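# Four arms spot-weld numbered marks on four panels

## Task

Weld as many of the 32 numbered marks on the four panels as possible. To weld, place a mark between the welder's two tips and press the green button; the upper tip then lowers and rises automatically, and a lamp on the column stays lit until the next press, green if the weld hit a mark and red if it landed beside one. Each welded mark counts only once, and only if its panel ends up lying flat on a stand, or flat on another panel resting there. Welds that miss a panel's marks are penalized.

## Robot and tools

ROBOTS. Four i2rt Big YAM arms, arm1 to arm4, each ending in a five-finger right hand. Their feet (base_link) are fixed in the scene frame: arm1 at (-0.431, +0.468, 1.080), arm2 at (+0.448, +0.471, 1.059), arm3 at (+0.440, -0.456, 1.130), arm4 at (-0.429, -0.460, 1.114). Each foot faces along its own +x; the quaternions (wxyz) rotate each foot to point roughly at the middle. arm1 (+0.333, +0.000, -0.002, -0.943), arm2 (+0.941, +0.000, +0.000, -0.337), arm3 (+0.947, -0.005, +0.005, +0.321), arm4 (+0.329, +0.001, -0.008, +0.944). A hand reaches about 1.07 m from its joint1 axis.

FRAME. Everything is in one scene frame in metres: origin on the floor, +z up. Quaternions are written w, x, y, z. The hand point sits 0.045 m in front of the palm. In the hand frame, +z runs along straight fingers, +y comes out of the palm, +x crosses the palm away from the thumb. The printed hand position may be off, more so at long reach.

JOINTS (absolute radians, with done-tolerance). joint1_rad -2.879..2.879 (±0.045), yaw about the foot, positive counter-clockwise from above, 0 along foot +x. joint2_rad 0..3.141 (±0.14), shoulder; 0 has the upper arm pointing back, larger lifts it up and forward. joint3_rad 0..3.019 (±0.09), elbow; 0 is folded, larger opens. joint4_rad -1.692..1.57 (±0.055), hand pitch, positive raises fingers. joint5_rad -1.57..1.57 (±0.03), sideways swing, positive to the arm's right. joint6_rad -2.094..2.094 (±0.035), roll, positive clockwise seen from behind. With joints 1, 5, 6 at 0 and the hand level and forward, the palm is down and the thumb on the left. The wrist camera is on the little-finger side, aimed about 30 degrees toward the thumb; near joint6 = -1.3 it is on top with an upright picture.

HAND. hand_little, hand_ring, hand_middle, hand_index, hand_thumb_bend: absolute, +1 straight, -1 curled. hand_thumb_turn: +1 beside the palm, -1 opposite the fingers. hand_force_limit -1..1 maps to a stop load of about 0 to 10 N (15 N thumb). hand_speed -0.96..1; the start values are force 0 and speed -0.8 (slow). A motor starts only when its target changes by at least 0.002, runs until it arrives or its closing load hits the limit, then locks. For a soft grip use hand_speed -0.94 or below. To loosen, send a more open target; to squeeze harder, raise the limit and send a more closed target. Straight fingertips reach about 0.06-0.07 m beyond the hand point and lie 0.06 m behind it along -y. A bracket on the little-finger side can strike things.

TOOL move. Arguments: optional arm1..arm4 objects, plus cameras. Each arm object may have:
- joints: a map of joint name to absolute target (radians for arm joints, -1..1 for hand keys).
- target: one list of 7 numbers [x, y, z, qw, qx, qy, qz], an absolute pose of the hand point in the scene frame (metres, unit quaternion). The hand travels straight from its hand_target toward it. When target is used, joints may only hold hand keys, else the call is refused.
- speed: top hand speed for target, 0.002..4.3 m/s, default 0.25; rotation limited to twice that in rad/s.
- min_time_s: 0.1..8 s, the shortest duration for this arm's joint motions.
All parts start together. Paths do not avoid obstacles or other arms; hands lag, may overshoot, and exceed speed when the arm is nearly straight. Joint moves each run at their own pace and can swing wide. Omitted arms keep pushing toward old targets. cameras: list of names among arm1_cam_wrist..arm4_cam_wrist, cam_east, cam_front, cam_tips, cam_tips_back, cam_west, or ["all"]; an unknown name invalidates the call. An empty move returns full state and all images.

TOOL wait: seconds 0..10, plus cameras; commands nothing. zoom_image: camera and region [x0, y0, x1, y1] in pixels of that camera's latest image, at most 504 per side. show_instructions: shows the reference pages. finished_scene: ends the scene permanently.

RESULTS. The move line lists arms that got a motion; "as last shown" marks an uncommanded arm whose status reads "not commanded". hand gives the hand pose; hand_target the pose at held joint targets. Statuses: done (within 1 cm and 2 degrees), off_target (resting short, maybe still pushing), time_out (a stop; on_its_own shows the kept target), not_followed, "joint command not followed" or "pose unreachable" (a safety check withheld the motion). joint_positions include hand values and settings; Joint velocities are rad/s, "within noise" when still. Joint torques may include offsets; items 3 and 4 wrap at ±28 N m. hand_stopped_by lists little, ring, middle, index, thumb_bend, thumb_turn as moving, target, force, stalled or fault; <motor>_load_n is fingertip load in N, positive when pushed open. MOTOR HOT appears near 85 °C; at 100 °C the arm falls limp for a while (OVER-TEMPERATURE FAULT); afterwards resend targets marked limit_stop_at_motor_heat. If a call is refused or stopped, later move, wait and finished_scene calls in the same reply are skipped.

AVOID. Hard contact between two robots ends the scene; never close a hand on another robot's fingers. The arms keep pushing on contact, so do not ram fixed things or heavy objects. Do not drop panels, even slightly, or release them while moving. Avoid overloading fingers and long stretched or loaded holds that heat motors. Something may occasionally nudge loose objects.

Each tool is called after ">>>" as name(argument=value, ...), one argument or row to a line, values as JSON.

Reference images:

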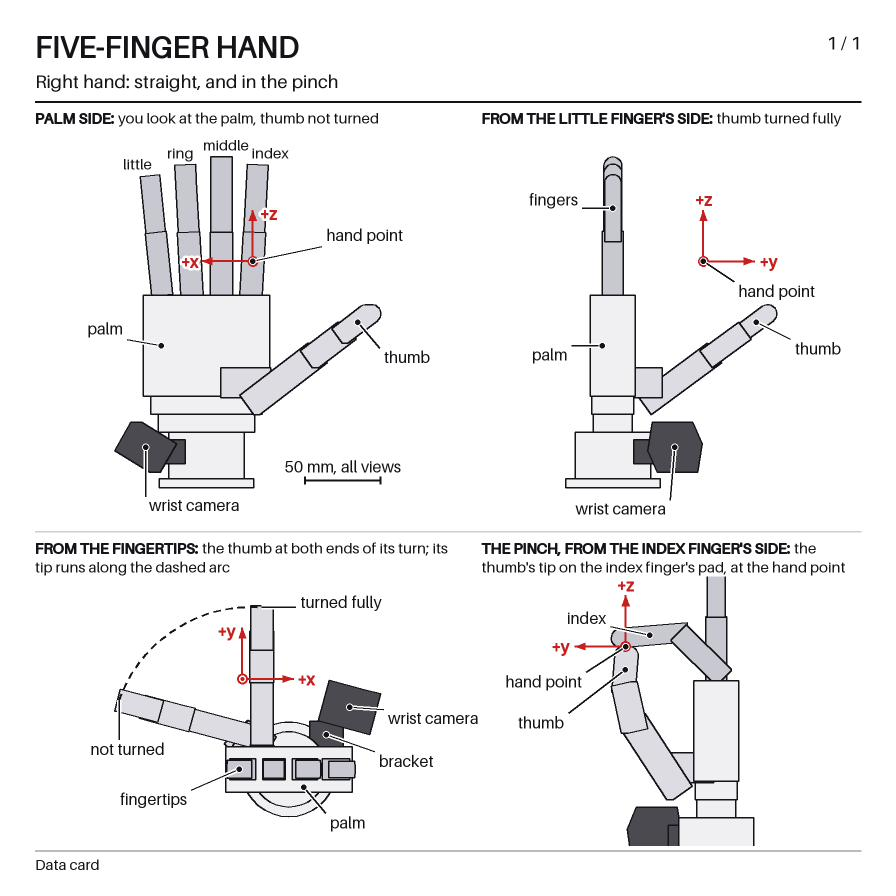

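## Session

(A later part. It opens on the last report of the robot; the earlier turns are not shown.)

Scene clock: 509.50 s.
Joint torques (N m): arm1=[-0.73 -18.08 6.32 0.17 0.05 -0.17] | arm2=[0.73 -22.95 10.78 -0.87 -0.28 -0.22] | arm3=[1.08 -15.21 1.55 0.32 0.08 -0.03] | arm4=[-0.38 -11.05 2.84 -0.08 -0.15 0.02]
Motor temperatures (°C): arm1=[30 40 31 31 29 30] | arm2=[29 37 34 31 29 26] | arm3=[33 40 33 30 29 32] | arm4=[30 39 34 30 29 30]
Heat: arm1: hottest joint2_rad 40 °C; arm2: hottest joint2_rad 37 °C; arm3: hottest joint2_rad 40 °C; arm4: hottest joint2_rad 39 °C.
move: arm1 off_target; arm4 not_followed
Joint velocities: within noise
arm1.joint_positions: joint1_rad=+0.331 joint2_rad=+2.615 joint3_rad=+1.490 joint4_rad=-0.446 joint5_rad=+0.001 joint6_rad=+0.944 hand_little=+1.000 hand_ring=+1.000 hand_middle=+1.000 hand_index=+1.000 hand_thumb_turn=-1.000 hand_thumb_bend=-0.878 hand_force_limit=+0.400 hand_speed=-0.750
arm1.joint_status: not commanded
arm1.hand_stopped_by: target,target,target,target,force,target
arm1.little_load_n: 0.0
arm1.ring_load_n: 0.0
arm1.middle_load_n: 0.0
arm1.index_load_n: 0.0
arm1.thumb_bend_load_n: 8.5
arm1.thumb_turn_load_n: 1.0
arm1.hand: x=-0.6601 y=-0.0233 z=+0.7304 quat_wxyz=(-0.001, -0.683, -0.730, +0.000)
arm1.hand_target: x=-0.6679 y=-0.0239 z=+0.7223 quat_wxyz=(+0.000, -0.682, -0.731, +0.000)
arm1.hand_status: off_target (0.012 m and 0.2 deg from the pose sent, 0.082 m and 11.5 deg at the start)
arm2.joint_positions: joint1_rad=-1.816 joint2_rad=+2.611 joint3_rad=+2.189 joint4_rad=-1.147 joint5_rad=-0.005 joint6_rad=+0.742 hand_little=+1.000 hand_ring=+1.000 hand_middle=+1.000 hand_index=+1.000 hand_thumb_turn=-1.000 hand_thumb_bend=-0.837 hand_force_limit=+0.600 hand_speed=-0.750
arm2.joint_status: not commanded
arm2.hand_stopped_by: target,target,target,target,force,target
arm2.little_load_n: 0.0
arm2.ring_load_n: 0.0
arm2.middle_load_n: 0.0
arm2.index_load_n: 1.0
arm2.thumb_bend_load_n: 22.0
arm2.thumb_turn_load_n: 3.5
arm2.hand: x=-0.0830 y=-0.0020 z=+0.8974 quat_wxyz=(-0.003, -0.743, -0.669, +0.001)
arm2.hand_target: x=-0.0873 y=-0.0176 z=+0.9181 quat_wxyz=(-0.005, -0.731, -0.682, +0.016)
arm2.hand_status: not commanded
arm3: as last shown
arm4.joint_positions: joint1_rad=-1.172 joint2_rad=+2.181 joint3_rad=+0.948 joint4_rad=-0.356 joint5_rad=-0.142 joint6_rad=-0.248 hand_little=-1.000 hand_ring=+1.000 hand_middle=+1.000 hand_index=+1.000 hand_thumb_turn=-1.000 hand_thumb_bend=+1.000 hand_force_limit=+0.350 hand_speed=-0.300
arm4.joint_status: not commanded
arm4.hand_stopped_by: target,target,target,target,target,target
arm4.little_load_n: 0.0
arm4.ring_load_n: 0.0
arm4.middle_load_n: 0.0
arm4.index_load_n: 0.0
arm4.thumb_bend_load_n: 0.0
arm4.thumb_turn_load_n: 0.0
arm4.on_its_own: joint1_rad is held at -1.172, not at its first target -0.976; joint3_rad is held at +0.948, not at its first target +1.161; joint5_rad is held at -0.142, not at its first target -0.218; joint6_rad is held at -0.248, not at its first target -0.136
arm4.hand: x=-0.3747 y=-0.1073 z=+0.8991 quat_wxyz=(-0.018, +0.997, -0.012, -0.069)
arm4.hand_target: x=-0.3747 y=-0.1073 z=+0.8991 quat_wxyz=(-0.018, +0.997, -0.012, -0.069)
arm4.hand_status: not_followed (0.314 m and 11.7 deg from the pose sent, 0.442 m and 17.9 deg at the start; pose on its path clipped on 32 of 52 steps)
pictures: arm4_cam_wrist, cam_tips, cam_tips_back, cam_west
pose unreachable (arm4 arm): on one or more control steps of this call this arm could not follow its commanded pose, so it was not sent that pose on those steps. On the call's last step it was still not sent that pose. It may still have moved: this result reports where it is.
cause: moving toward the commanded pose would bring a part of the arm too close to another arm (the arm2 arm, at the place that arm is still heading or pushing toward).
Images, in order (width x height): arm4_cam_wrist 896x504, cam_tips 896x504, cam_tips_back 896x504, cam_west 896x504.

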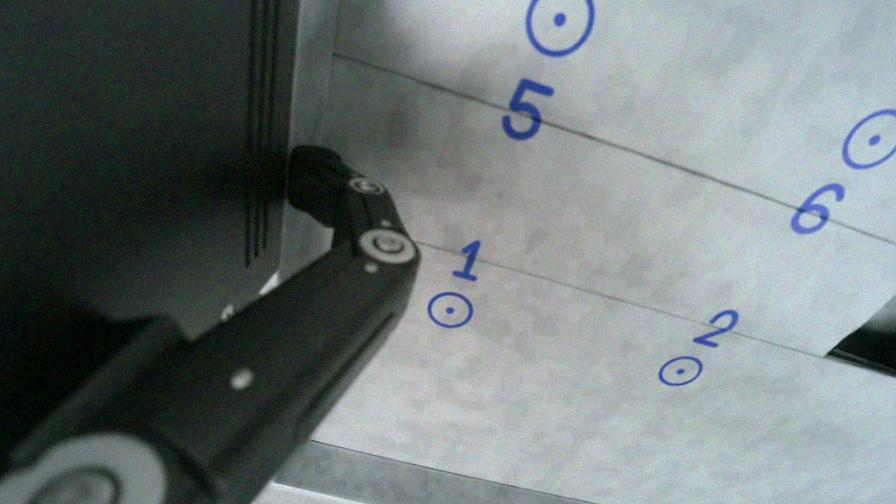

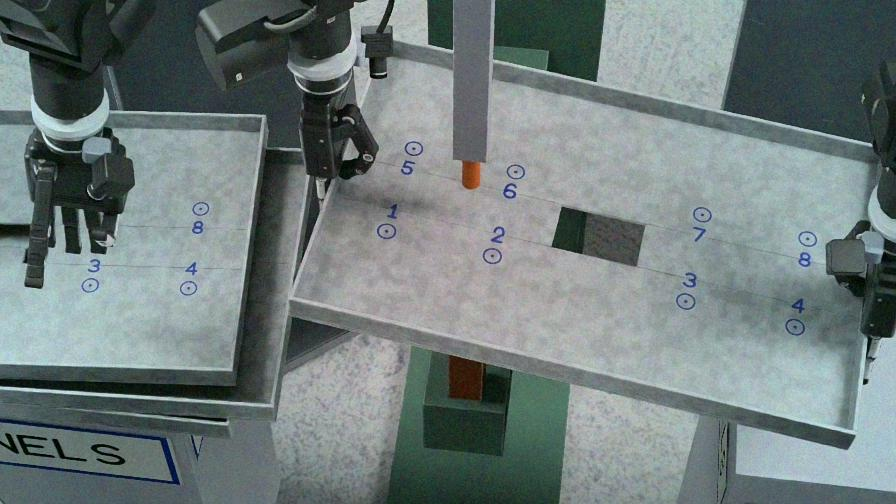

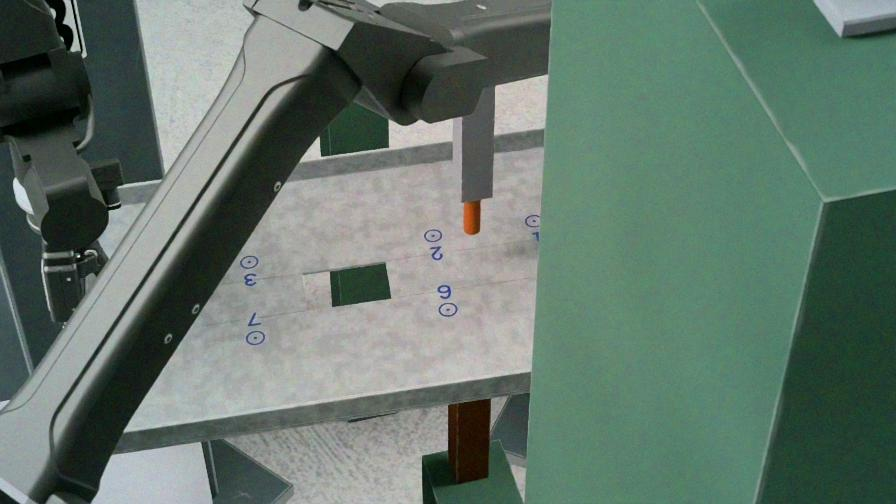

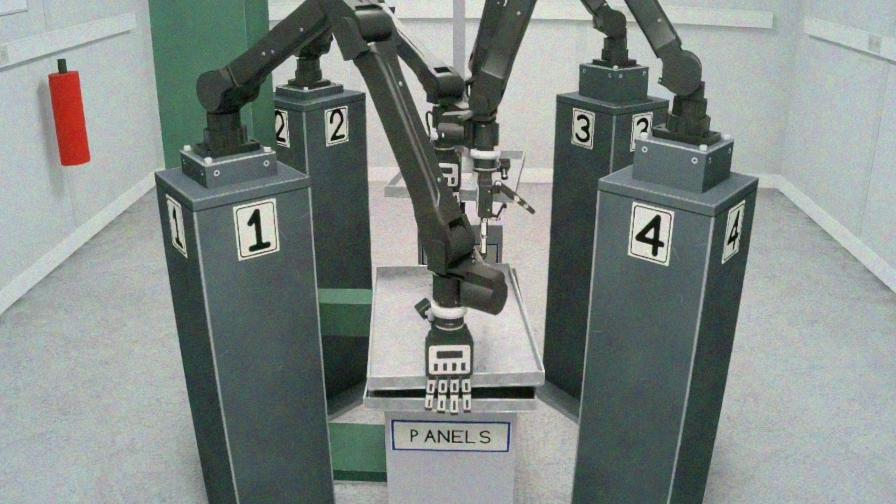

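>>> move(
  arm4={"target": [-0.32, -0.23, 0.975, -0.03, 0.9975, -0.06, 0.0], "speed": 0.35},
  arm1={"joints": {"hand_thumb_bend": -0.4, "hand_speed": -0.3}},
)

>>> move(
  arm4={"target": [-0.04, -0.26, 1.0, -0.02, 0.9965, -0.0785, 0.03], "speed": 0.4},
  arm1={"target": [-0.668, -0.024, 0.86, 0, 0.682, 0.7314, 0], "speed": 0.2},
  cameras=["cam_west","cam_tips","arm1_cam_wrist"],
)

Scene clock: 510.97 s.
Joint torques (N m): arm1=[-0.67 -18.2 5.81 0.17 0.04 -0.18] | arm2=[0.79 -23.12 10.86 -0.88 -0.27 -0.23] | arm3=[1.38 -15.44 1.61 0.51 0.03 -0.07] | arm4=[-0.32 -6.83 3.25 -0.18 -0.12 -0.09]
Motor temperatures (°C): arm1=[30 40 31 31 29 30] | arm2=[29 37 34 31 29 26] | arm3=[33 40 33 30 29 32] | arm4=[30 39 34 30 29 30]
Heat: arm1: hottest joint2_rad 40 °C; arm2: hottest joint2_rad 37 °C; arm3: hottest joint2_rad 40 °C; arm4: hottest joint2_rad 39 °C.
move: arm1 done; arm4 done
Joint velocities: within noise
arm1.joint_positions: joint1_rad=+0.330 joint2_rad=+2.615 joint3_rad=+1.498 joint4_rad=-0.446 joint5_rad=+0.001 joint6_rad=+0.943 hand_little=+1.000 hand_ring=+1.000 hand_middle=+1.000 hand_index=+1.000 hand_thumb_turn=-1.000 hand_thumb_bend=-0.400 hand_force_limit=+0.400 hand_speed=-0.300
arm1.joint_status: all done
arm1.hand_stopped_by: target,target,target,target,target,target
arm1.little_load_n: 0.0
arm1.ring_load_n: 0.0
arm1.middle_load_n: 0.0
arm1.index_load_n: 0.0
arm1.thumb_bend_load_n: 0.0
arm1.thumb_turn_load_n: 0.0
arm1.hand: x=-0.6632 y=-0.0269 z=+0.7316 quat_wxyz=(-0.002, -0.683, -0.730, +0.004)
arm1.hand_target: x=-0.6679 y=-0.0237 z=+0.7222 quat_wxyz=(+0.000, -0.682, -0.731, +0.000)
arm1.hand_status: not commanded
arm2, arm3: as last shown
arm2.thumb_bend_load_n: 22.5
arm2.thumb_turn_load_n: 3.0
arm4.joint_positions: joint1_rad=-1.387 joint2_rad=+1.796 joint3_rad=+0.590 joint4_rad=-0.319 joint5_rad=-0.018 joint6_rad=-0.353 hand_little=-1.000 hand_ring=+1.000 hand_middle=+1.000 hand_index=+1.000 hand_thumb_turn=-1.000 hand_thumb_bend=+1.000 hand_force_limit=+0.350 hand_speed=-0.300
arm4.joint_status: not commanded
arm4.hand_stopped_by: target,target,target,target,target,target
arm4.little_load_n: 0.0
arm4.ring_load_n: 0.0
arm4.middle_load_n: 0.0
arm4.index_load_n: 0.0
arm4.thumb_bend_load_n: 0.0
arm4.thumb_turn_load_n: 0.0
arm4.hand: x=-0.3198 y=-0.2280 z=+0.9751 quat_wxyz=(-0.033, +0.997, -0.067, +0.002)
arm4.hand_target: x=-0.3200 y=-0.2299 z=+0.9750 quat_wxyz=(-0.030, +0.998, -0.060, +0.000)
arm4.hand_status: done (0.002 m and 0.9 deg from the pose sent, 0.154 m and 9.8 deg at the start)
pictures: none

Scene clock: 512.57 s.
Joint torques (N m): arm1=[-0.56 -18.02 4.96 0.12 -0.04 -0.17] | arm2=[0.79 -23.18 10.85 -0.88 -0.26 -0.25] | arm3=[0.26 -14.68 1.62 0.44 0.05 -0.08] | arm4=[0.09 -11.11 7.53 -0.2 -0.04 -0.12]
Motor temperatures (°C): arm1=[30 40 31 31 29 30] | arm2=[29 37 35 31 29 26] | arm3=[33 40 33 30 29 32] | arm4=[30 38 34 30 29 30]
Heat: arm1: hottest joint2_rad 40 °C; arm2: hottest joint2_rad 37 °C; arm3: hottest joint2_rad 40 °C; arm4: hottest joint2_rad 38 °C.
move: arm1 off_target; arm4 done
Joint velocities: within noise
arm1.joint_positions: joint1_rad=+0.329 joint2_rad=+2.315 joint3_rad=+1.386 joint4_rad=-0.613 joint5_rad=+0.003 joint6_rad=+0.943 hand_little=+1.000 hand_ring=+1.000 hand_middle=+1.000 hand_index=+1.000 hand_thumb_turn=-1.000 hand_thumb_bend=-0.400 hand_force_limit=+0.400 hand_speed=-0.300
arm1.joint_status: not commanded
arm1.hand_stopped_by: target,target,target,target,target,target
arm1.little_load_n: 0.0
arm1.ring_load_n: 0.0
arm1.middle_load_n: 0.0
arm1.index_load_n: 0.0
arm1.thumb_bend_load_n: 0.0
arm1.thumb_turn_load_n: 0.0
arm1.hand: x=-0.6703 y=-0.0364 z=+0.8696 quat_wxyz=(-0.003, -0.684, -0.730, +0.015)
arm1.hand_target: x=-0.6677 y=-0.0241 z=+0.8602 quat_wxyz=(+0.000, -0.682, -0.731, +0.000)
arm1.hand_status: off_target (0.016 m and 1.7 deg from the pose sent, 0.129 m and 0.6 deg at the start)
arm2, arm3: as last shown
arm3.thumb_bend_load_n: 14.5
arm4.joint_positions: joint1_rad=-1.935 joint2_rad=+1.987 joint3_rad=+1.087 joint4_rad=-0.619 joint5_rad=+0.016 joint6_rad=-0.861 hand_little=-1.000 hand_ring=+1.000 hand_middle=+1.000 hand_index=+1.000 hand_thumb_turn=-1.000 hand_thumb_bend=+1.000 hand_force_limit=+0.350 hand_speed=-0.300
arm4.joint_status: not commanded
arm4.hand_stopped_by: target,target,target,target,target,target
arm4.little_load_n: 0.0
arm4.ring_load_n: 0.5
arm4.middle_load_n: 0.0
arm4.index_load_n: 0.0
arm4.thumb_bend_load_n: 0.0
arm4.thumb_turn_load_n: 0.0
arm4.hand: x=-0.0479 y=-0.2656 z=+0.9981 quat_wxyz=(-0.017, +0.996, -0.087, +0.027)
arm4.hand_target: x=-0.0402 y=-0.2600 z=+1.0000 quat_wxyz=(-0.020, +0.996, -0.079, +0.030)
arm4.hand_status: done (0.010 m and 1.1 deg from the pose sent, 0.283 m and 3.8 deg at the start)
pictures: arm1_cam_wrist, cam_tips, cam_west
Images, in order (width x height): arm1_cam_wrist 896x504, cam_tips 896x504, cam_west 896x504.

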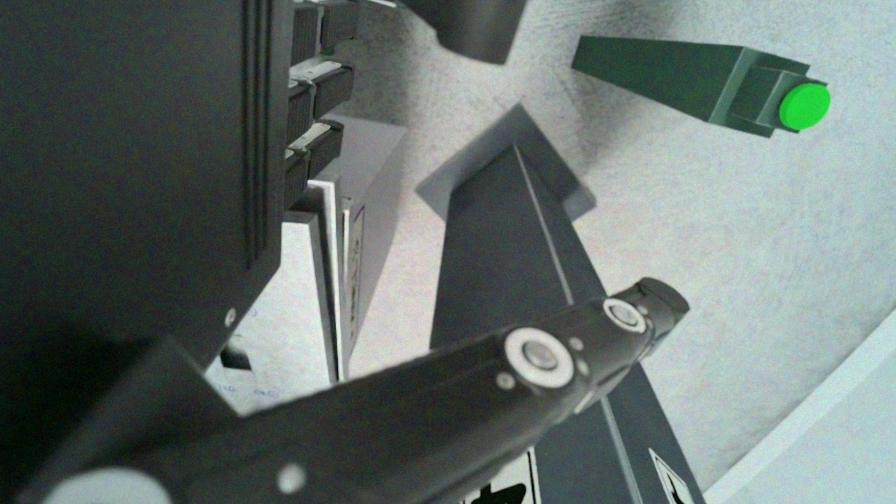

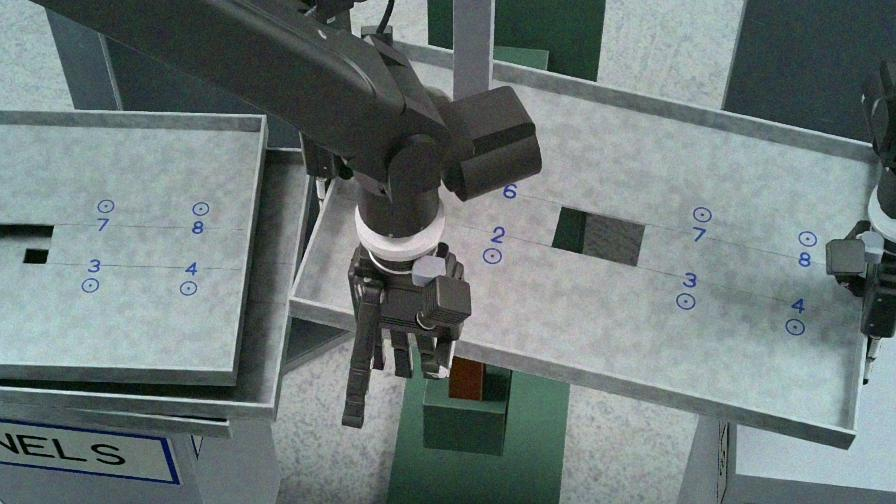

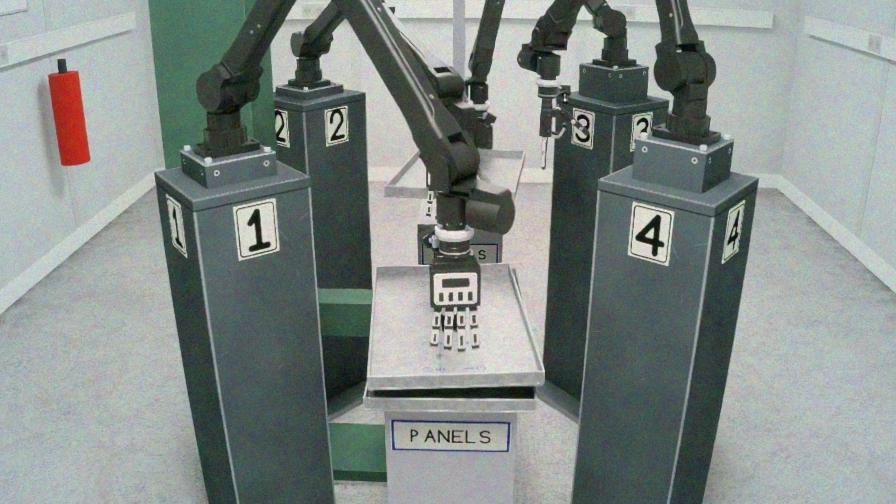

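>>> move(
  arm4={"target": [0.102, -0.043, 0.985, -0.0143, 0.9956, -0.0785, 0.04], "speed": 0.35},
  cameras=["cam_west","cam_tips","cam_tips_back","arm1_cam_wrist"],
)

Scene clock: 515.73 s.
Joint torques (N m): arm1=[-0.62 -18.14 4.96 0.12 -0.04 -0.17] | arm2=[0.97 -23.24 10.85 -0.87 -0.28 -0.21] | arm3=[0.62 -14.15 1.35 0.35 0.06 -0.07] | arm4=[-0.62 -19.02 12.14 -0.27 0.09 0.16]
Motor temperatures (°C): arm1=[30 40 31 31 29 30] | arm2=[29 38 35 31 29 26] | arm3=[33 40 33 30 29 32] | arm4=[30 38 34 30 29 30]
Heat: arm1: hottest joint2_rad 40 °C; arm2: hottest joint2_rad 38 °C; arm3: hottest joint2_rad 40 °C; arm4: hottest joint2_rad 38 °C.
move: arm4 off_target
Joint velocities: within noise
arm1, arm2, arm3: as last shown
arm2.index_load_n: 1.5
arm3.thumb_bend_load_n: 15.0
arm4.joint_positions: joint1_rad=-1.772 joint2_rad=+2.538 joint3_rad=+2.070 joint4_rad=-1.078 joint5_rad=+0.045 joint6_rad=-0.728 hand_little=-1.000 hand_ring=+1.000 hand_middle=+1.000 hand_index=+1.000 hand_thumb_turn=-1.000 hand_thumb_bend=+1.000 hand_force_limit=+0.350 hand_speed=-0.300
arm4.joint_status: not commanded
arm4.hand_stopped_by: target,target,target,target,target,target
arm4.little_load_n: 0.0
arm4.ring_load_n: 0.0
arm4.middle_load_n: 0.0
arm4.index_load_n: 0.0
arm4.thumb_bend_load_n: 0.0
arm4.thumb_turn_load_n: 0.0
arm4.hand: x=+0.0891 y=-0.0570 z=+0.9710 quat_wxyz=(-0.001, +0.997, -0.073, +0.026)
arm4.hand_target: x=+0.1014 y=-0.0434 z=+0.9855 quat_wxyz=(-0.015, +0.996, -0.078, +0.040)
arm4.hand_status: off_target (0.024 m and 2.4 deg from the pose sent, 0.269 m and 1.9 deg at the start)
pictures: arm1_cam_wrist, cam_tips, cam_tips_back, cam_west
Images, in order (width x height): arm1_cam_wrist 896x504, cam_tips 896x504, cam_tips_back 896x504, cam_west 896x504.

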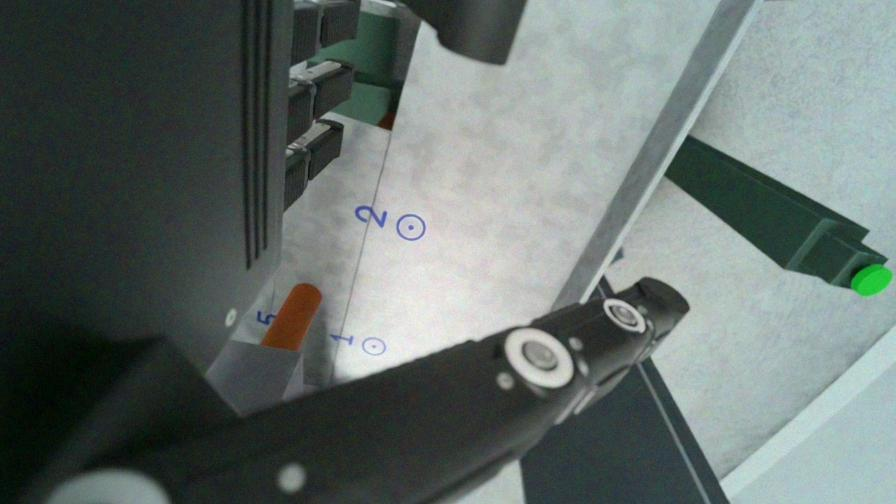

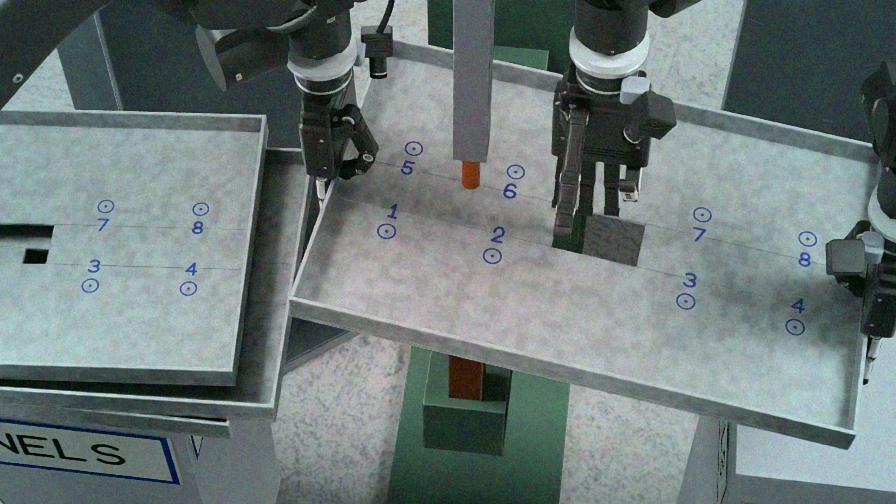

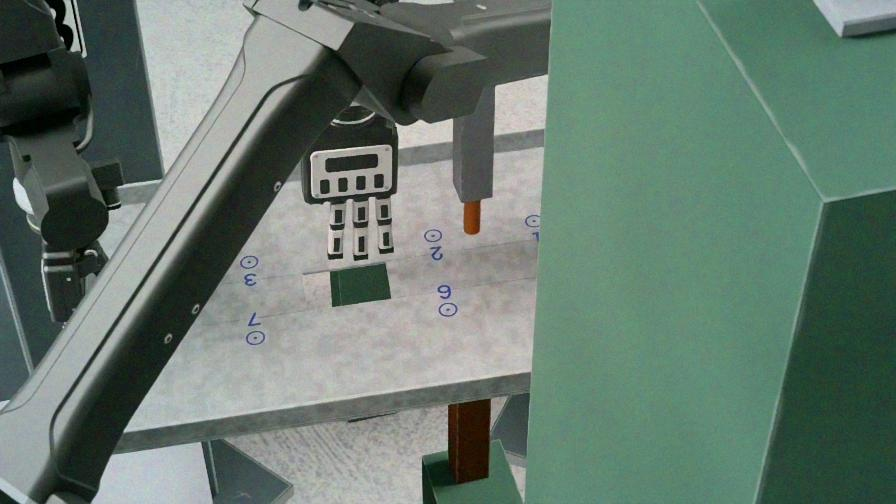

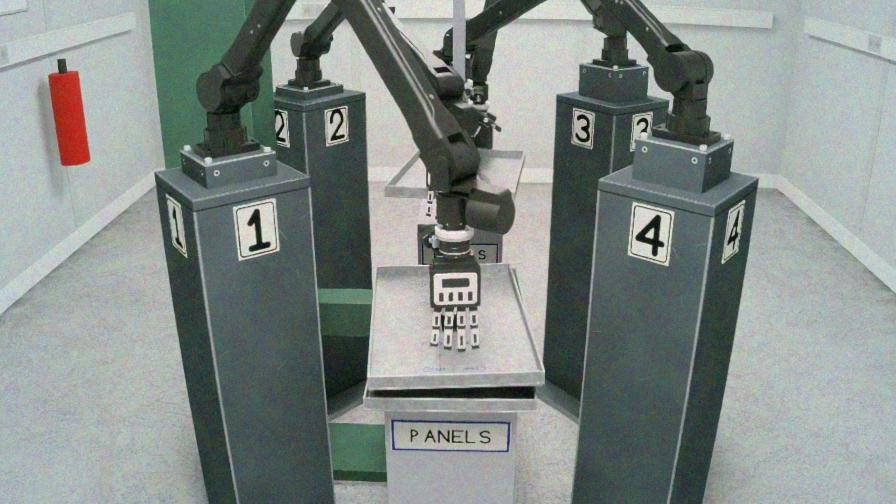

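>>> move(
  arm4={"target": [0.102, -0.040, 0.932, -0.0143, 0.9956, -0.0785, 0.04], "speed": 0.15},
  cameras=["cam_tips","cam_tips_back","arm1_cam_wrist"],
)

>>> zoom_image(
  camera="cam_tips",
  region=[500, 130, 700, 290],
)

>>> zoom_image(
  camera="cam_tips_back",
  region=[260, 180, 460, 340],
)

Scene clock: 517.03 s.
Joint torques (N m): arm1=[-0.44 -18.14 4.94 0.14 -0.05 -0.17] | arm2=[0.62 -23.71 10.7 -0.84 -0.35 -0.26] | arm3=[1.03 -15.74 1.57 0.36 -0.1 -0.14] | arm4=[0.26 -18.08 11.33 0.16 0.04 0.13]
Motor temperatures (°C): arm1=[30 40 31 31 29 30] | arm2=[29 38 35 31 29 26] | arm3=[33 40 33 30 29 32] | arm4=[30 38 34 30 29 30]
Heat: arm1: hottest joint2_rad 40 °C; arm2: hottest joint2_rad 38 °C; arm3: hottest joint2_rad 40 °C; arm4: hottest joint2_rad 38 °C.
move: arm4 off_target
Joint velocities: within noise
arm1, arm2, arm3: as last shown
arm2.joint_positions: joint1_rad=-1.816 joint2_rad=+2.620 joint3_rad=+2.189 joint4_rad=-1.147 joint5_rad=-0.003 joint6_rad=+0.744 hand_little=+1.000 hand_ring=+1.000 hand_middle=+1.000 hand_index=+1.000 hand_thumb_turn=-1.000 hand_thumb_bend=-0.836 hand_force_limit=+0.600 hand_speed=-0.750
arm2.hand: x=-0.0815 y=-0.0003 z=+0.8913 quat_wxyz=(-0.002, -0.744, -0.668, -0.003)
arm2.hand_target: x=-0.0873 y=-0.0176 z=+0.9182 quat_wxyz=(-0.005, -0.731, -0.682, +0.016)
arm3.joint_positions: joint1_rad=+1.096 joint2_rad=+2.276 joint3_rad=+0.971 joint4_rad=-0.258 joint5_rad=+0.042 joint6_rad=+1.839 hand_little=+1.000 hand_ring=+1.000 hand_middle=+1.000 hand_index=+1.000 hand_thumb_turn=-1.000 hand_thumb_bend=-0.886 hand_force_limit=+0.600 hand_speed=-0.750
arm3.thumb_bend_load_n: 15.5
arm3.thumb_turn_load_n: 1.0
arm3.hand: x=+0.3143 y=-0.0069 z=+0.8624 quat_wxyz=(-0.014, +0.675, -0.738, +0.010)
arm3.hand_target: x=+0.3049 y=+0.0020 z=+0.8739 quat_wxyz=(-0.020, +0.682, -0.731, -0.005)
arm4.joint_positions: joint1_rad=-1.772 joint2_rad=+2.609 joint3_rad=+2.099 joint4_rad=-1.026 joint5_rad=+0.046 joint6_rad=-0.723 hand_little=-1.000 hand_ring=+1.000 hand_middle=+1.000 hand_index=+1.000 hand_thumb_turn=-1.000 hand_thumb_bend=+1.000 hand_force_limit=+0.350 hand_speed=-0.300
arm4.joint_status: not commanded
arm4.hand_stopped_by: target,target,target,target,target,target
arm4.little_load_n: 0.0
arm4.ring_load_n: 0.0
arm4.middle_load_n: 0.0
arm4.index_load_n: 0.0
arm4.thumb_bend_load_n: 0.0
arm4.thumb_turn_load_n: 0.0
arm4.hand: x=+0.0931 y=-0.0528 z=+0.9310 quat_wxyz=(-0.004, +0.997, -0.075, +0.029)
arm4.hand_target: x=+0.1016 y=-0.0403 z=+0.9323 quat_wxyz=(-0.015, +0.996, -0.078, +0.040)
arm4.hand_status: off_target (0.016 m and 1.7 deg from the pose sent, 0.044 m and 2.4 deg at the start)
pictures: arm1_cam_wrist, cam_tips, cam_tips_back
Images, in order (width x height): arm1_cam_wrist 896x504, cam_tips 896x504, cam_tips_back 896x504.

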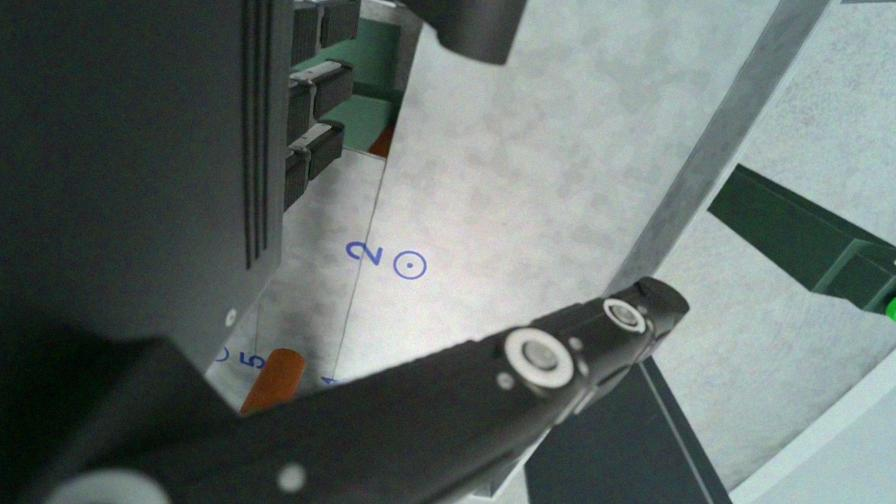

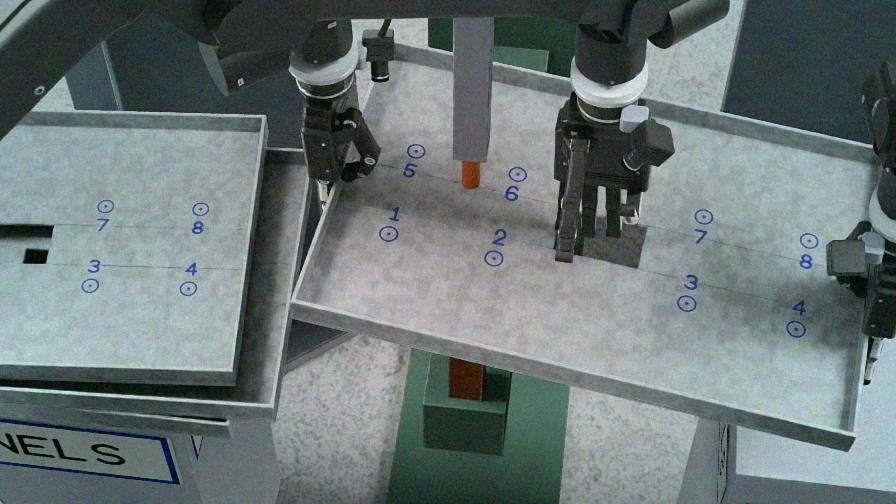

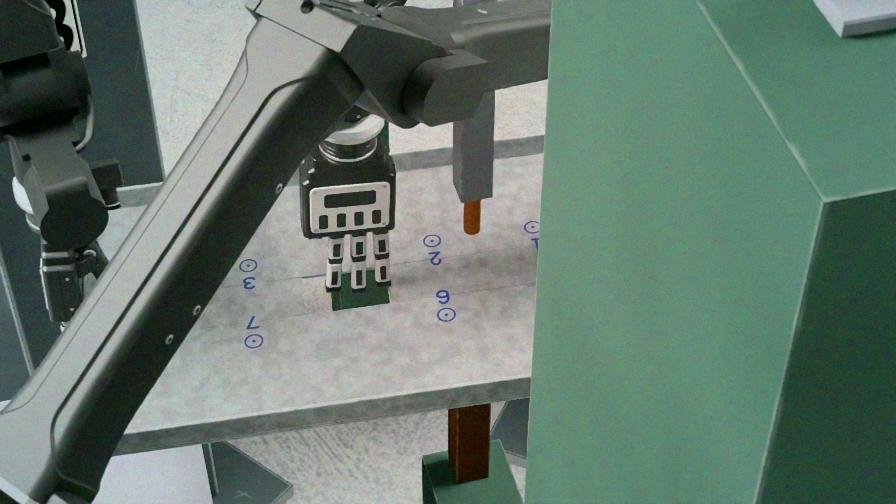

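Scaled by 2.520.

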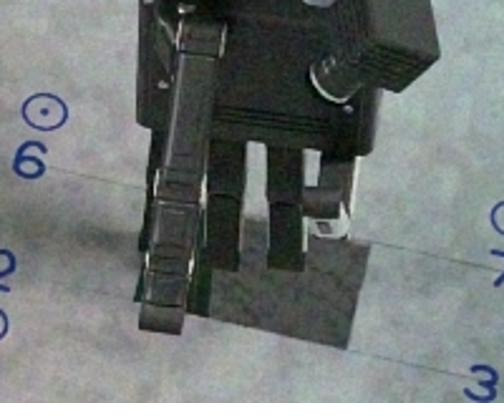

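Scaled by 2.520.

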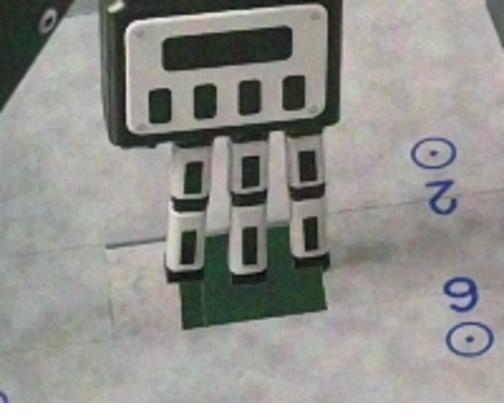

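>>> move(
  arm4={"target": [0.112, -0.037, 0.905, -0.0143, 0.9956, -0.0785, 0.04], "speed": 0.1},
  cameras=["cam_tips","cam_tips_back","arm1_cam_wrist"],
)

>>> zoom_image(
  camera="cam_tips_back",
  region=[260, 180, 460, 340],
)

>>> zoom_image(
  camera="cam_tips",
  region=[500, 130, 700, 290],
)

Scene clock: 518.70 s.
Joint torques (N m): arm1=[-0.5 -18.14 4.94 0.16 -0.05 -0.16] | arm2=[0.67 -23.77 10.52 -0.87 -0.34 -0.28] | arm3=[0.62 -14.74 1.55 0.24 -0.02 -0.11] | arm4=[-0.21 -19.78 11.52 -0.02 -0.12 0.07]
Motor temperatures (°C): arm1=[30 40 31 31 29 30] | arm2=[29 38 36 31 29 26] | arm3=[33 40 33 30 29 32] | arm4=[30 38 35 30 29 30]
Heat: arm1: hottest joint2_rad 40 °C; arm2: hottest joint2_rad 38 °C; arm3: hottest joint2_rad 40 °C; arm4: hottest joint2_rad 38 °C.
move: arm4 off_target
Joint velocities: within noise
arm1, arm2: as last shown
arm1.thumb_bend_load_n: 0.5
arm2.joint_positions: joint1_rad=-1.816 joint2_rad=+2.622 joint3_rad=+2.192 joint4_rad=-1.147 joint5_rad=-0.003 joint6_rad=+0.745 hand_little=+1.000 hand_ring=+1.000 hand_middle=+1.000 hand_index=+1.000 hand_thumb_turn=-1.000 hand_thumb_bend=-0.836 hand_force_limit=+0.600 hand_speed=-0.750
arm2.index_load_n: 1.0
arm2.thumb_turn_load_n: 2.5
arm2.hand: x=-0.0822 y=-0.0009 z=+0.8912 quat_wxyz=(-0.002, -0.744, -0.668, -0.003)
arm2.hand_target: x=-0.0873 y=-0.0176 z=+0.9180 quat_wxyz=(-0.005, -0.731, -0.682, +0.016)
arm3.joint_positions: joint1_rad=+1.096 joint2_rad=+2.276 joint3_rad=+0.971 joint4_rad=-0.258 joint5_rad=+0.040 joint6_rad=+1.840 hand_little=+1.000 hand_ring=+1.000 hand_middle=+1.000 hand_index=+1.000 hand_thumb_turn=-1.000 hand_thumb_bend=-0.886 hand_force_limit=+0.600 hand_speed=-0.750
arm3.joint_status: not commanded
arm3.hand_stopped_by: target,target,target,target,force,target
arm3.little_load_n: 0.0
arm3.ring_load_n: 0.0
arm3.middle_load_n: 0.0
arm3.index_load_n: -0.5
arm3.thumb_bend_load_n: 15.5
arm3.thumb_turn_load_n: 1.0
arm3.hand: x=+0.3139 y=-0.0069 z=+0.8625 quat_wxyz=(-0.013, +0.674, -0.738, +0.009)
arm3.hand_target: x=+0.3049 y=+0.0020 z=+0.8739 quat_wxyz=(-0.021, +0.682, -0.731, -0.005)
arm3.hand_status: not commanded
arm4.joint_positions: joint1_rad=-1.773 joint2_rad=+2.703 joint3_rad=+2.172 joint4_rad=-1.024 joint5_rad=+0.050 joint6_rad=-0.722 hand_little=-1.000 hand_ring=+1.000 hand_middle=+1.000 hand_index=+1.000 hand_thumb_turn=-1.000 hand_thumb_bend=+1.000 hand_force_limit=+0.350 hand_speed=-0.300
arm4.joint_status: not commanded
arm4.hand_stopped_by: target,target,target,target,target,target
arm4.little_load_n: 0.0
arm4.ring_load_n: 0.0
arm4.middle_load_n: 0.0
arm4.index_load_n: 0.0
arm4.thumb_bend_load_n: 0.0
arm4.thumb_turn_load_n: 0.0
arm4.hand: x=+0.0955 y=-0.0516 z=+0.8907 quat_wxyz=(+0.004, +0.997, -0.076, +0.024)
arm4.hand_target: x=+0.1113 y=-0.0375 z=+0.9057 quat_wxyz=(-0.014, +0.996, -0.078, +0.040)
arm4.hand_status: off_target (0.026 m and 2.8 deg from the pose sent, 0.036 m and 1.7 deg at the start)
pictures: arm1_cam_wrist, cam_tips, cam_tips_back
Images, in order (width x height): arm1_cam_wrist 896x504, cam_tips 896x504, cam_tips_back 896x504.

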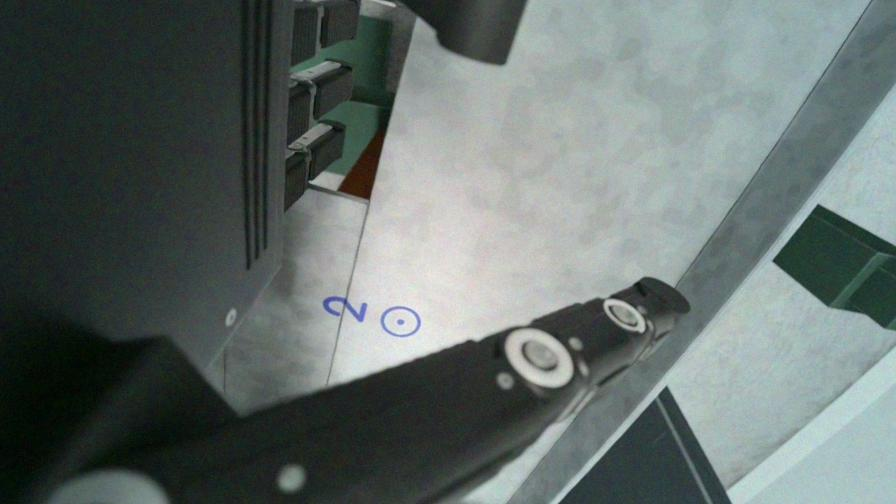

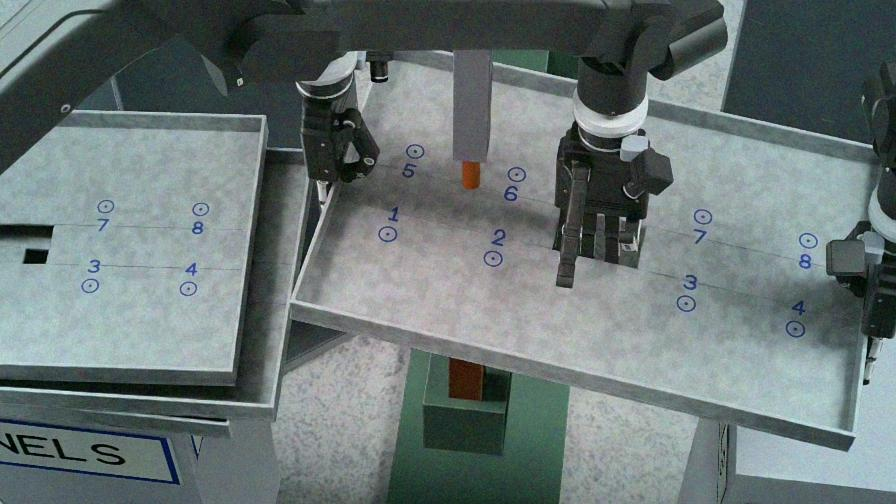

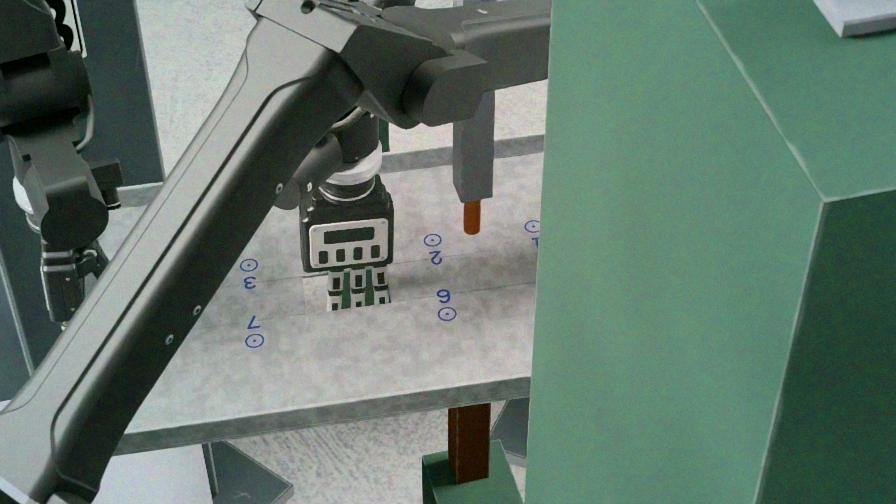

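Scaled by 2.520.

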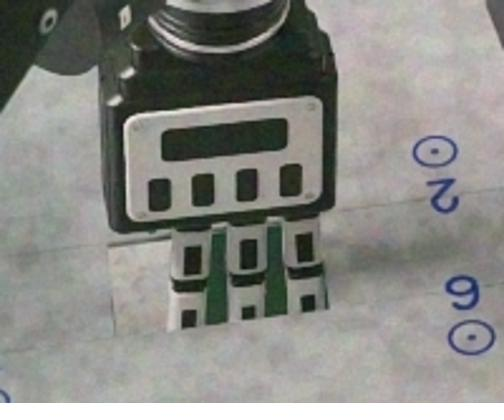

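Scaled by 2.520.

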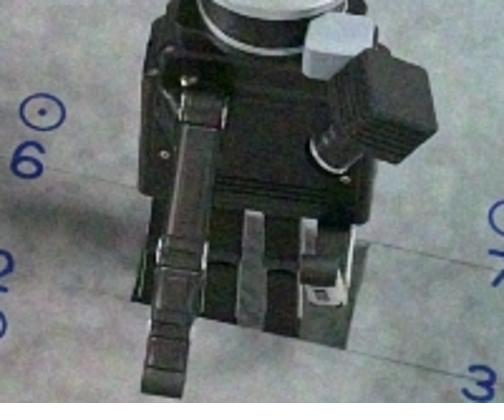

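>>> move(
  arm4={"target": [0.123, -0.0355, 0.871, -0.0143, 0.9956, -0.0785, 0.04], "speed": 0.1},
  cameras=["cam_tips","cam_tips_back","arm1_cam_wrist"],
)

>>> zoom_image(
  camera="cam_tips_back",
  region=[260, 180, 460, 340],
)

>>> zoom_image(
  camera="cam_tips",
  region=[500, 130, 700, 290],
)

Scene clock: 520.37 s.
Joint torques (N m): arm1=[-0.5 -18.2 4.96 0.16 -0.04 -0.17] | arm2=[0.73 -24.18 10.5 -0.9 -0.35 -0.26] | arm3=[-0.21 -14.8 1.63 0.31 -0.07 -0.1] | arm4=[-0.79 -19.78 11.6 -0.13 -0.03 -0.02]
Motor temperatures (°C): arm1=[30 40 31 31 29 30] | arm2=[29 38 36 31 29 26] | arm3=[33 40 33 30 29 32] | arm4=[30 38 35 30 29 30]
Heat: arm1: hottest joint2_rad 40 °C; arm2: hottest joint2_rad 38 °C; arm3: hottest joint2_rad 40 °C; arm4: hottest joint2_rad 38 °C.
move: arm4 off_target
Joint velocities: within noise
arm1, arm2, arm3: as last shown
arm1.thumb_bend_load_n: -0.5
arm2.thumb_bend_load_n: 22.0
arm2.thumb_turn_load_n: 3.0
arm2.hand: x=-0.0820 y=-0.0007 z=+0.8910 quat_wxyz=(-0.002, -0.744, -0.668, -0.003)
arm2.hand_target: x=-0.0873 y=-0.0176 z=+0.9182 quat_wxyz=(-0.005, -0.731, -0.682, +0.016)
arm3.joint_positions: joint1_rad=+1.096 joint2_rad=+2.275 joint3_rad=+0.970 joint4_rad=-0.258 joint5_rad=+0.040 joint6_rad=+1.840 hand_little=+1.000 hand_ring=+1.000 hand_middle=+1.000 hand_index=+1.000 hand_thumb_turn=-1.000 hand_thumb_bend=-0.886 hand_force_limit=+0.600 hand_speed=-0.750
arm3.index_load_n: 0.0
arm3.thumb_bend_load_n: 15.0
arm3.hand: x=+0.3141 y=-0.0073 z=+0.8627 quat_wxyz=(-0.013, +0.674, -0.738, +0.009)
arm3.hand_target: x=+0.3049 y=+0.0020 z=+0.8739 quat_wxyz=(-0.020, +0.682, -0.731, -0.005)
arm4.joint_positions: joint1_rad=-1.773 joint2_rad=+2.794 joint3_rad=+2.274 joint4_rad=-1.024 joint5_rad=+0.047 joint6_rad=-0.723 hand_little=-1.000 hand_ring=+1.000 hand_middle=+1.000 hand_index=+1.000 hand_thumb_turn=-1.000 hand_thumb_bend=+1.000 hand_force_limit=+0.350 hand_speed=-0.300
arm4.joint_status: not commanded
arm4.hand_stopped_by: target,target,target,target,target,target
arm4.little_load_n: 0.0
arm4.ring_load_n: 0.0
arm4.middle_load_n: 0.0
arm4.index_load_n: 0.0
arm4.thumb_bend_load_n: 0.0
arm4.thumb_turn_load_n: 0.0
arm4.hand: x=+0.1050 y=-0.0425 z=+0.8599 quat_wxyz=(-0.001, +0.997, -0.076, +0.027)
arm4.hand_target: x=+0.1225 y=-0.0359 z=+0.8715 quat_wxyz=(-0.015, +0.996, -0.078, +0.040)
arm4.hand_status: off_target (0.022 m and 2.1 deg from the pose sent, 0.037 m and 2.8 deg at the start)
pictures: arm1_cam_wrist, cam_tips, cam_tips_back
Images, in order (width x height): arm1_cam_wrist 896x504, cam_tips 896x504, cam_tips_back 896x504.

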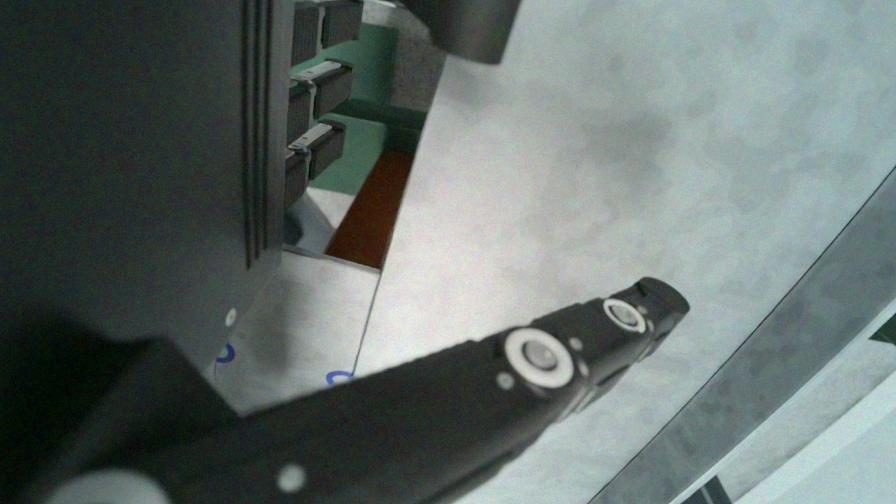

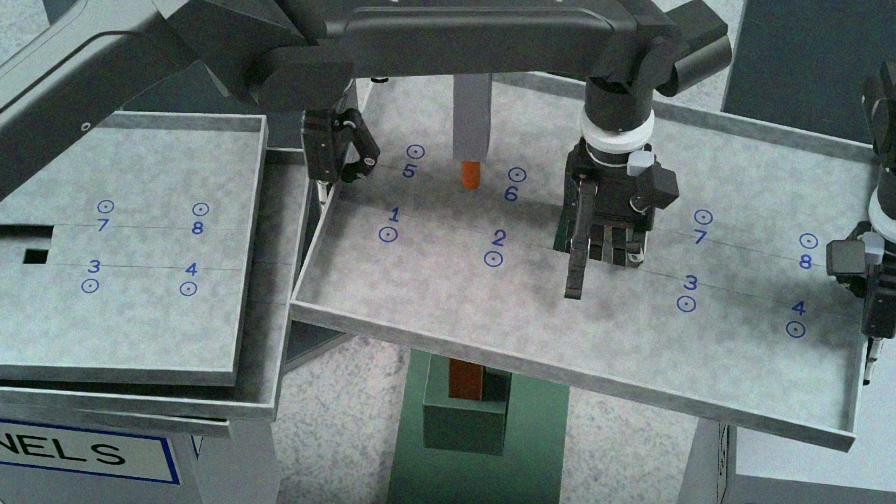

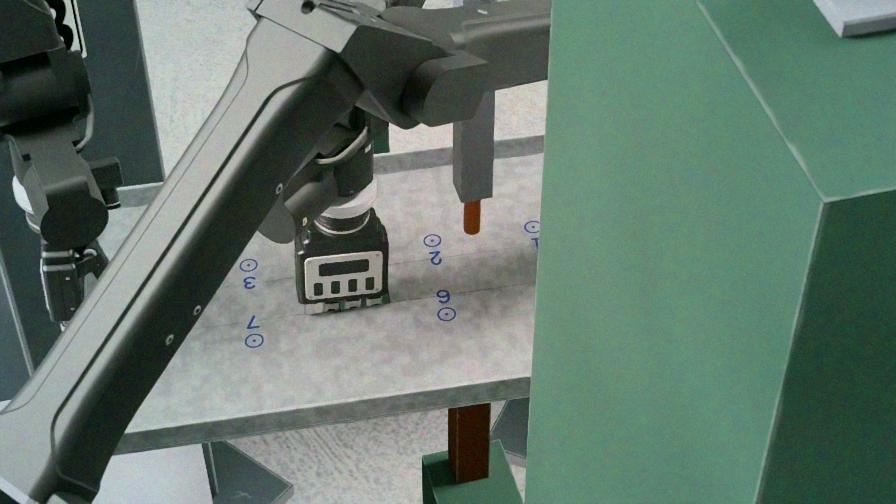

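Scaled by 2.520.

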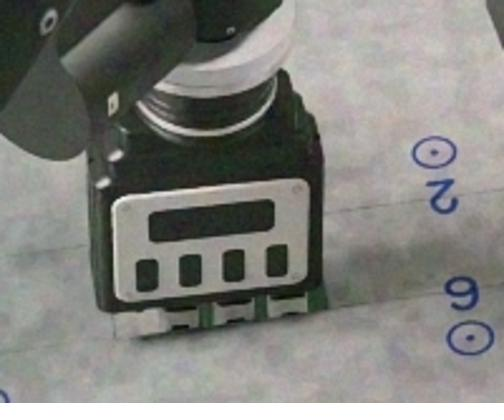

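Scaled by 2.520.

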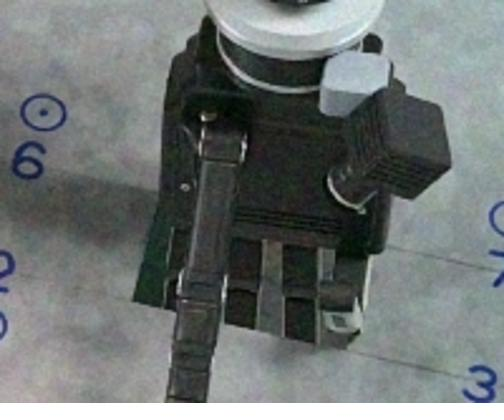

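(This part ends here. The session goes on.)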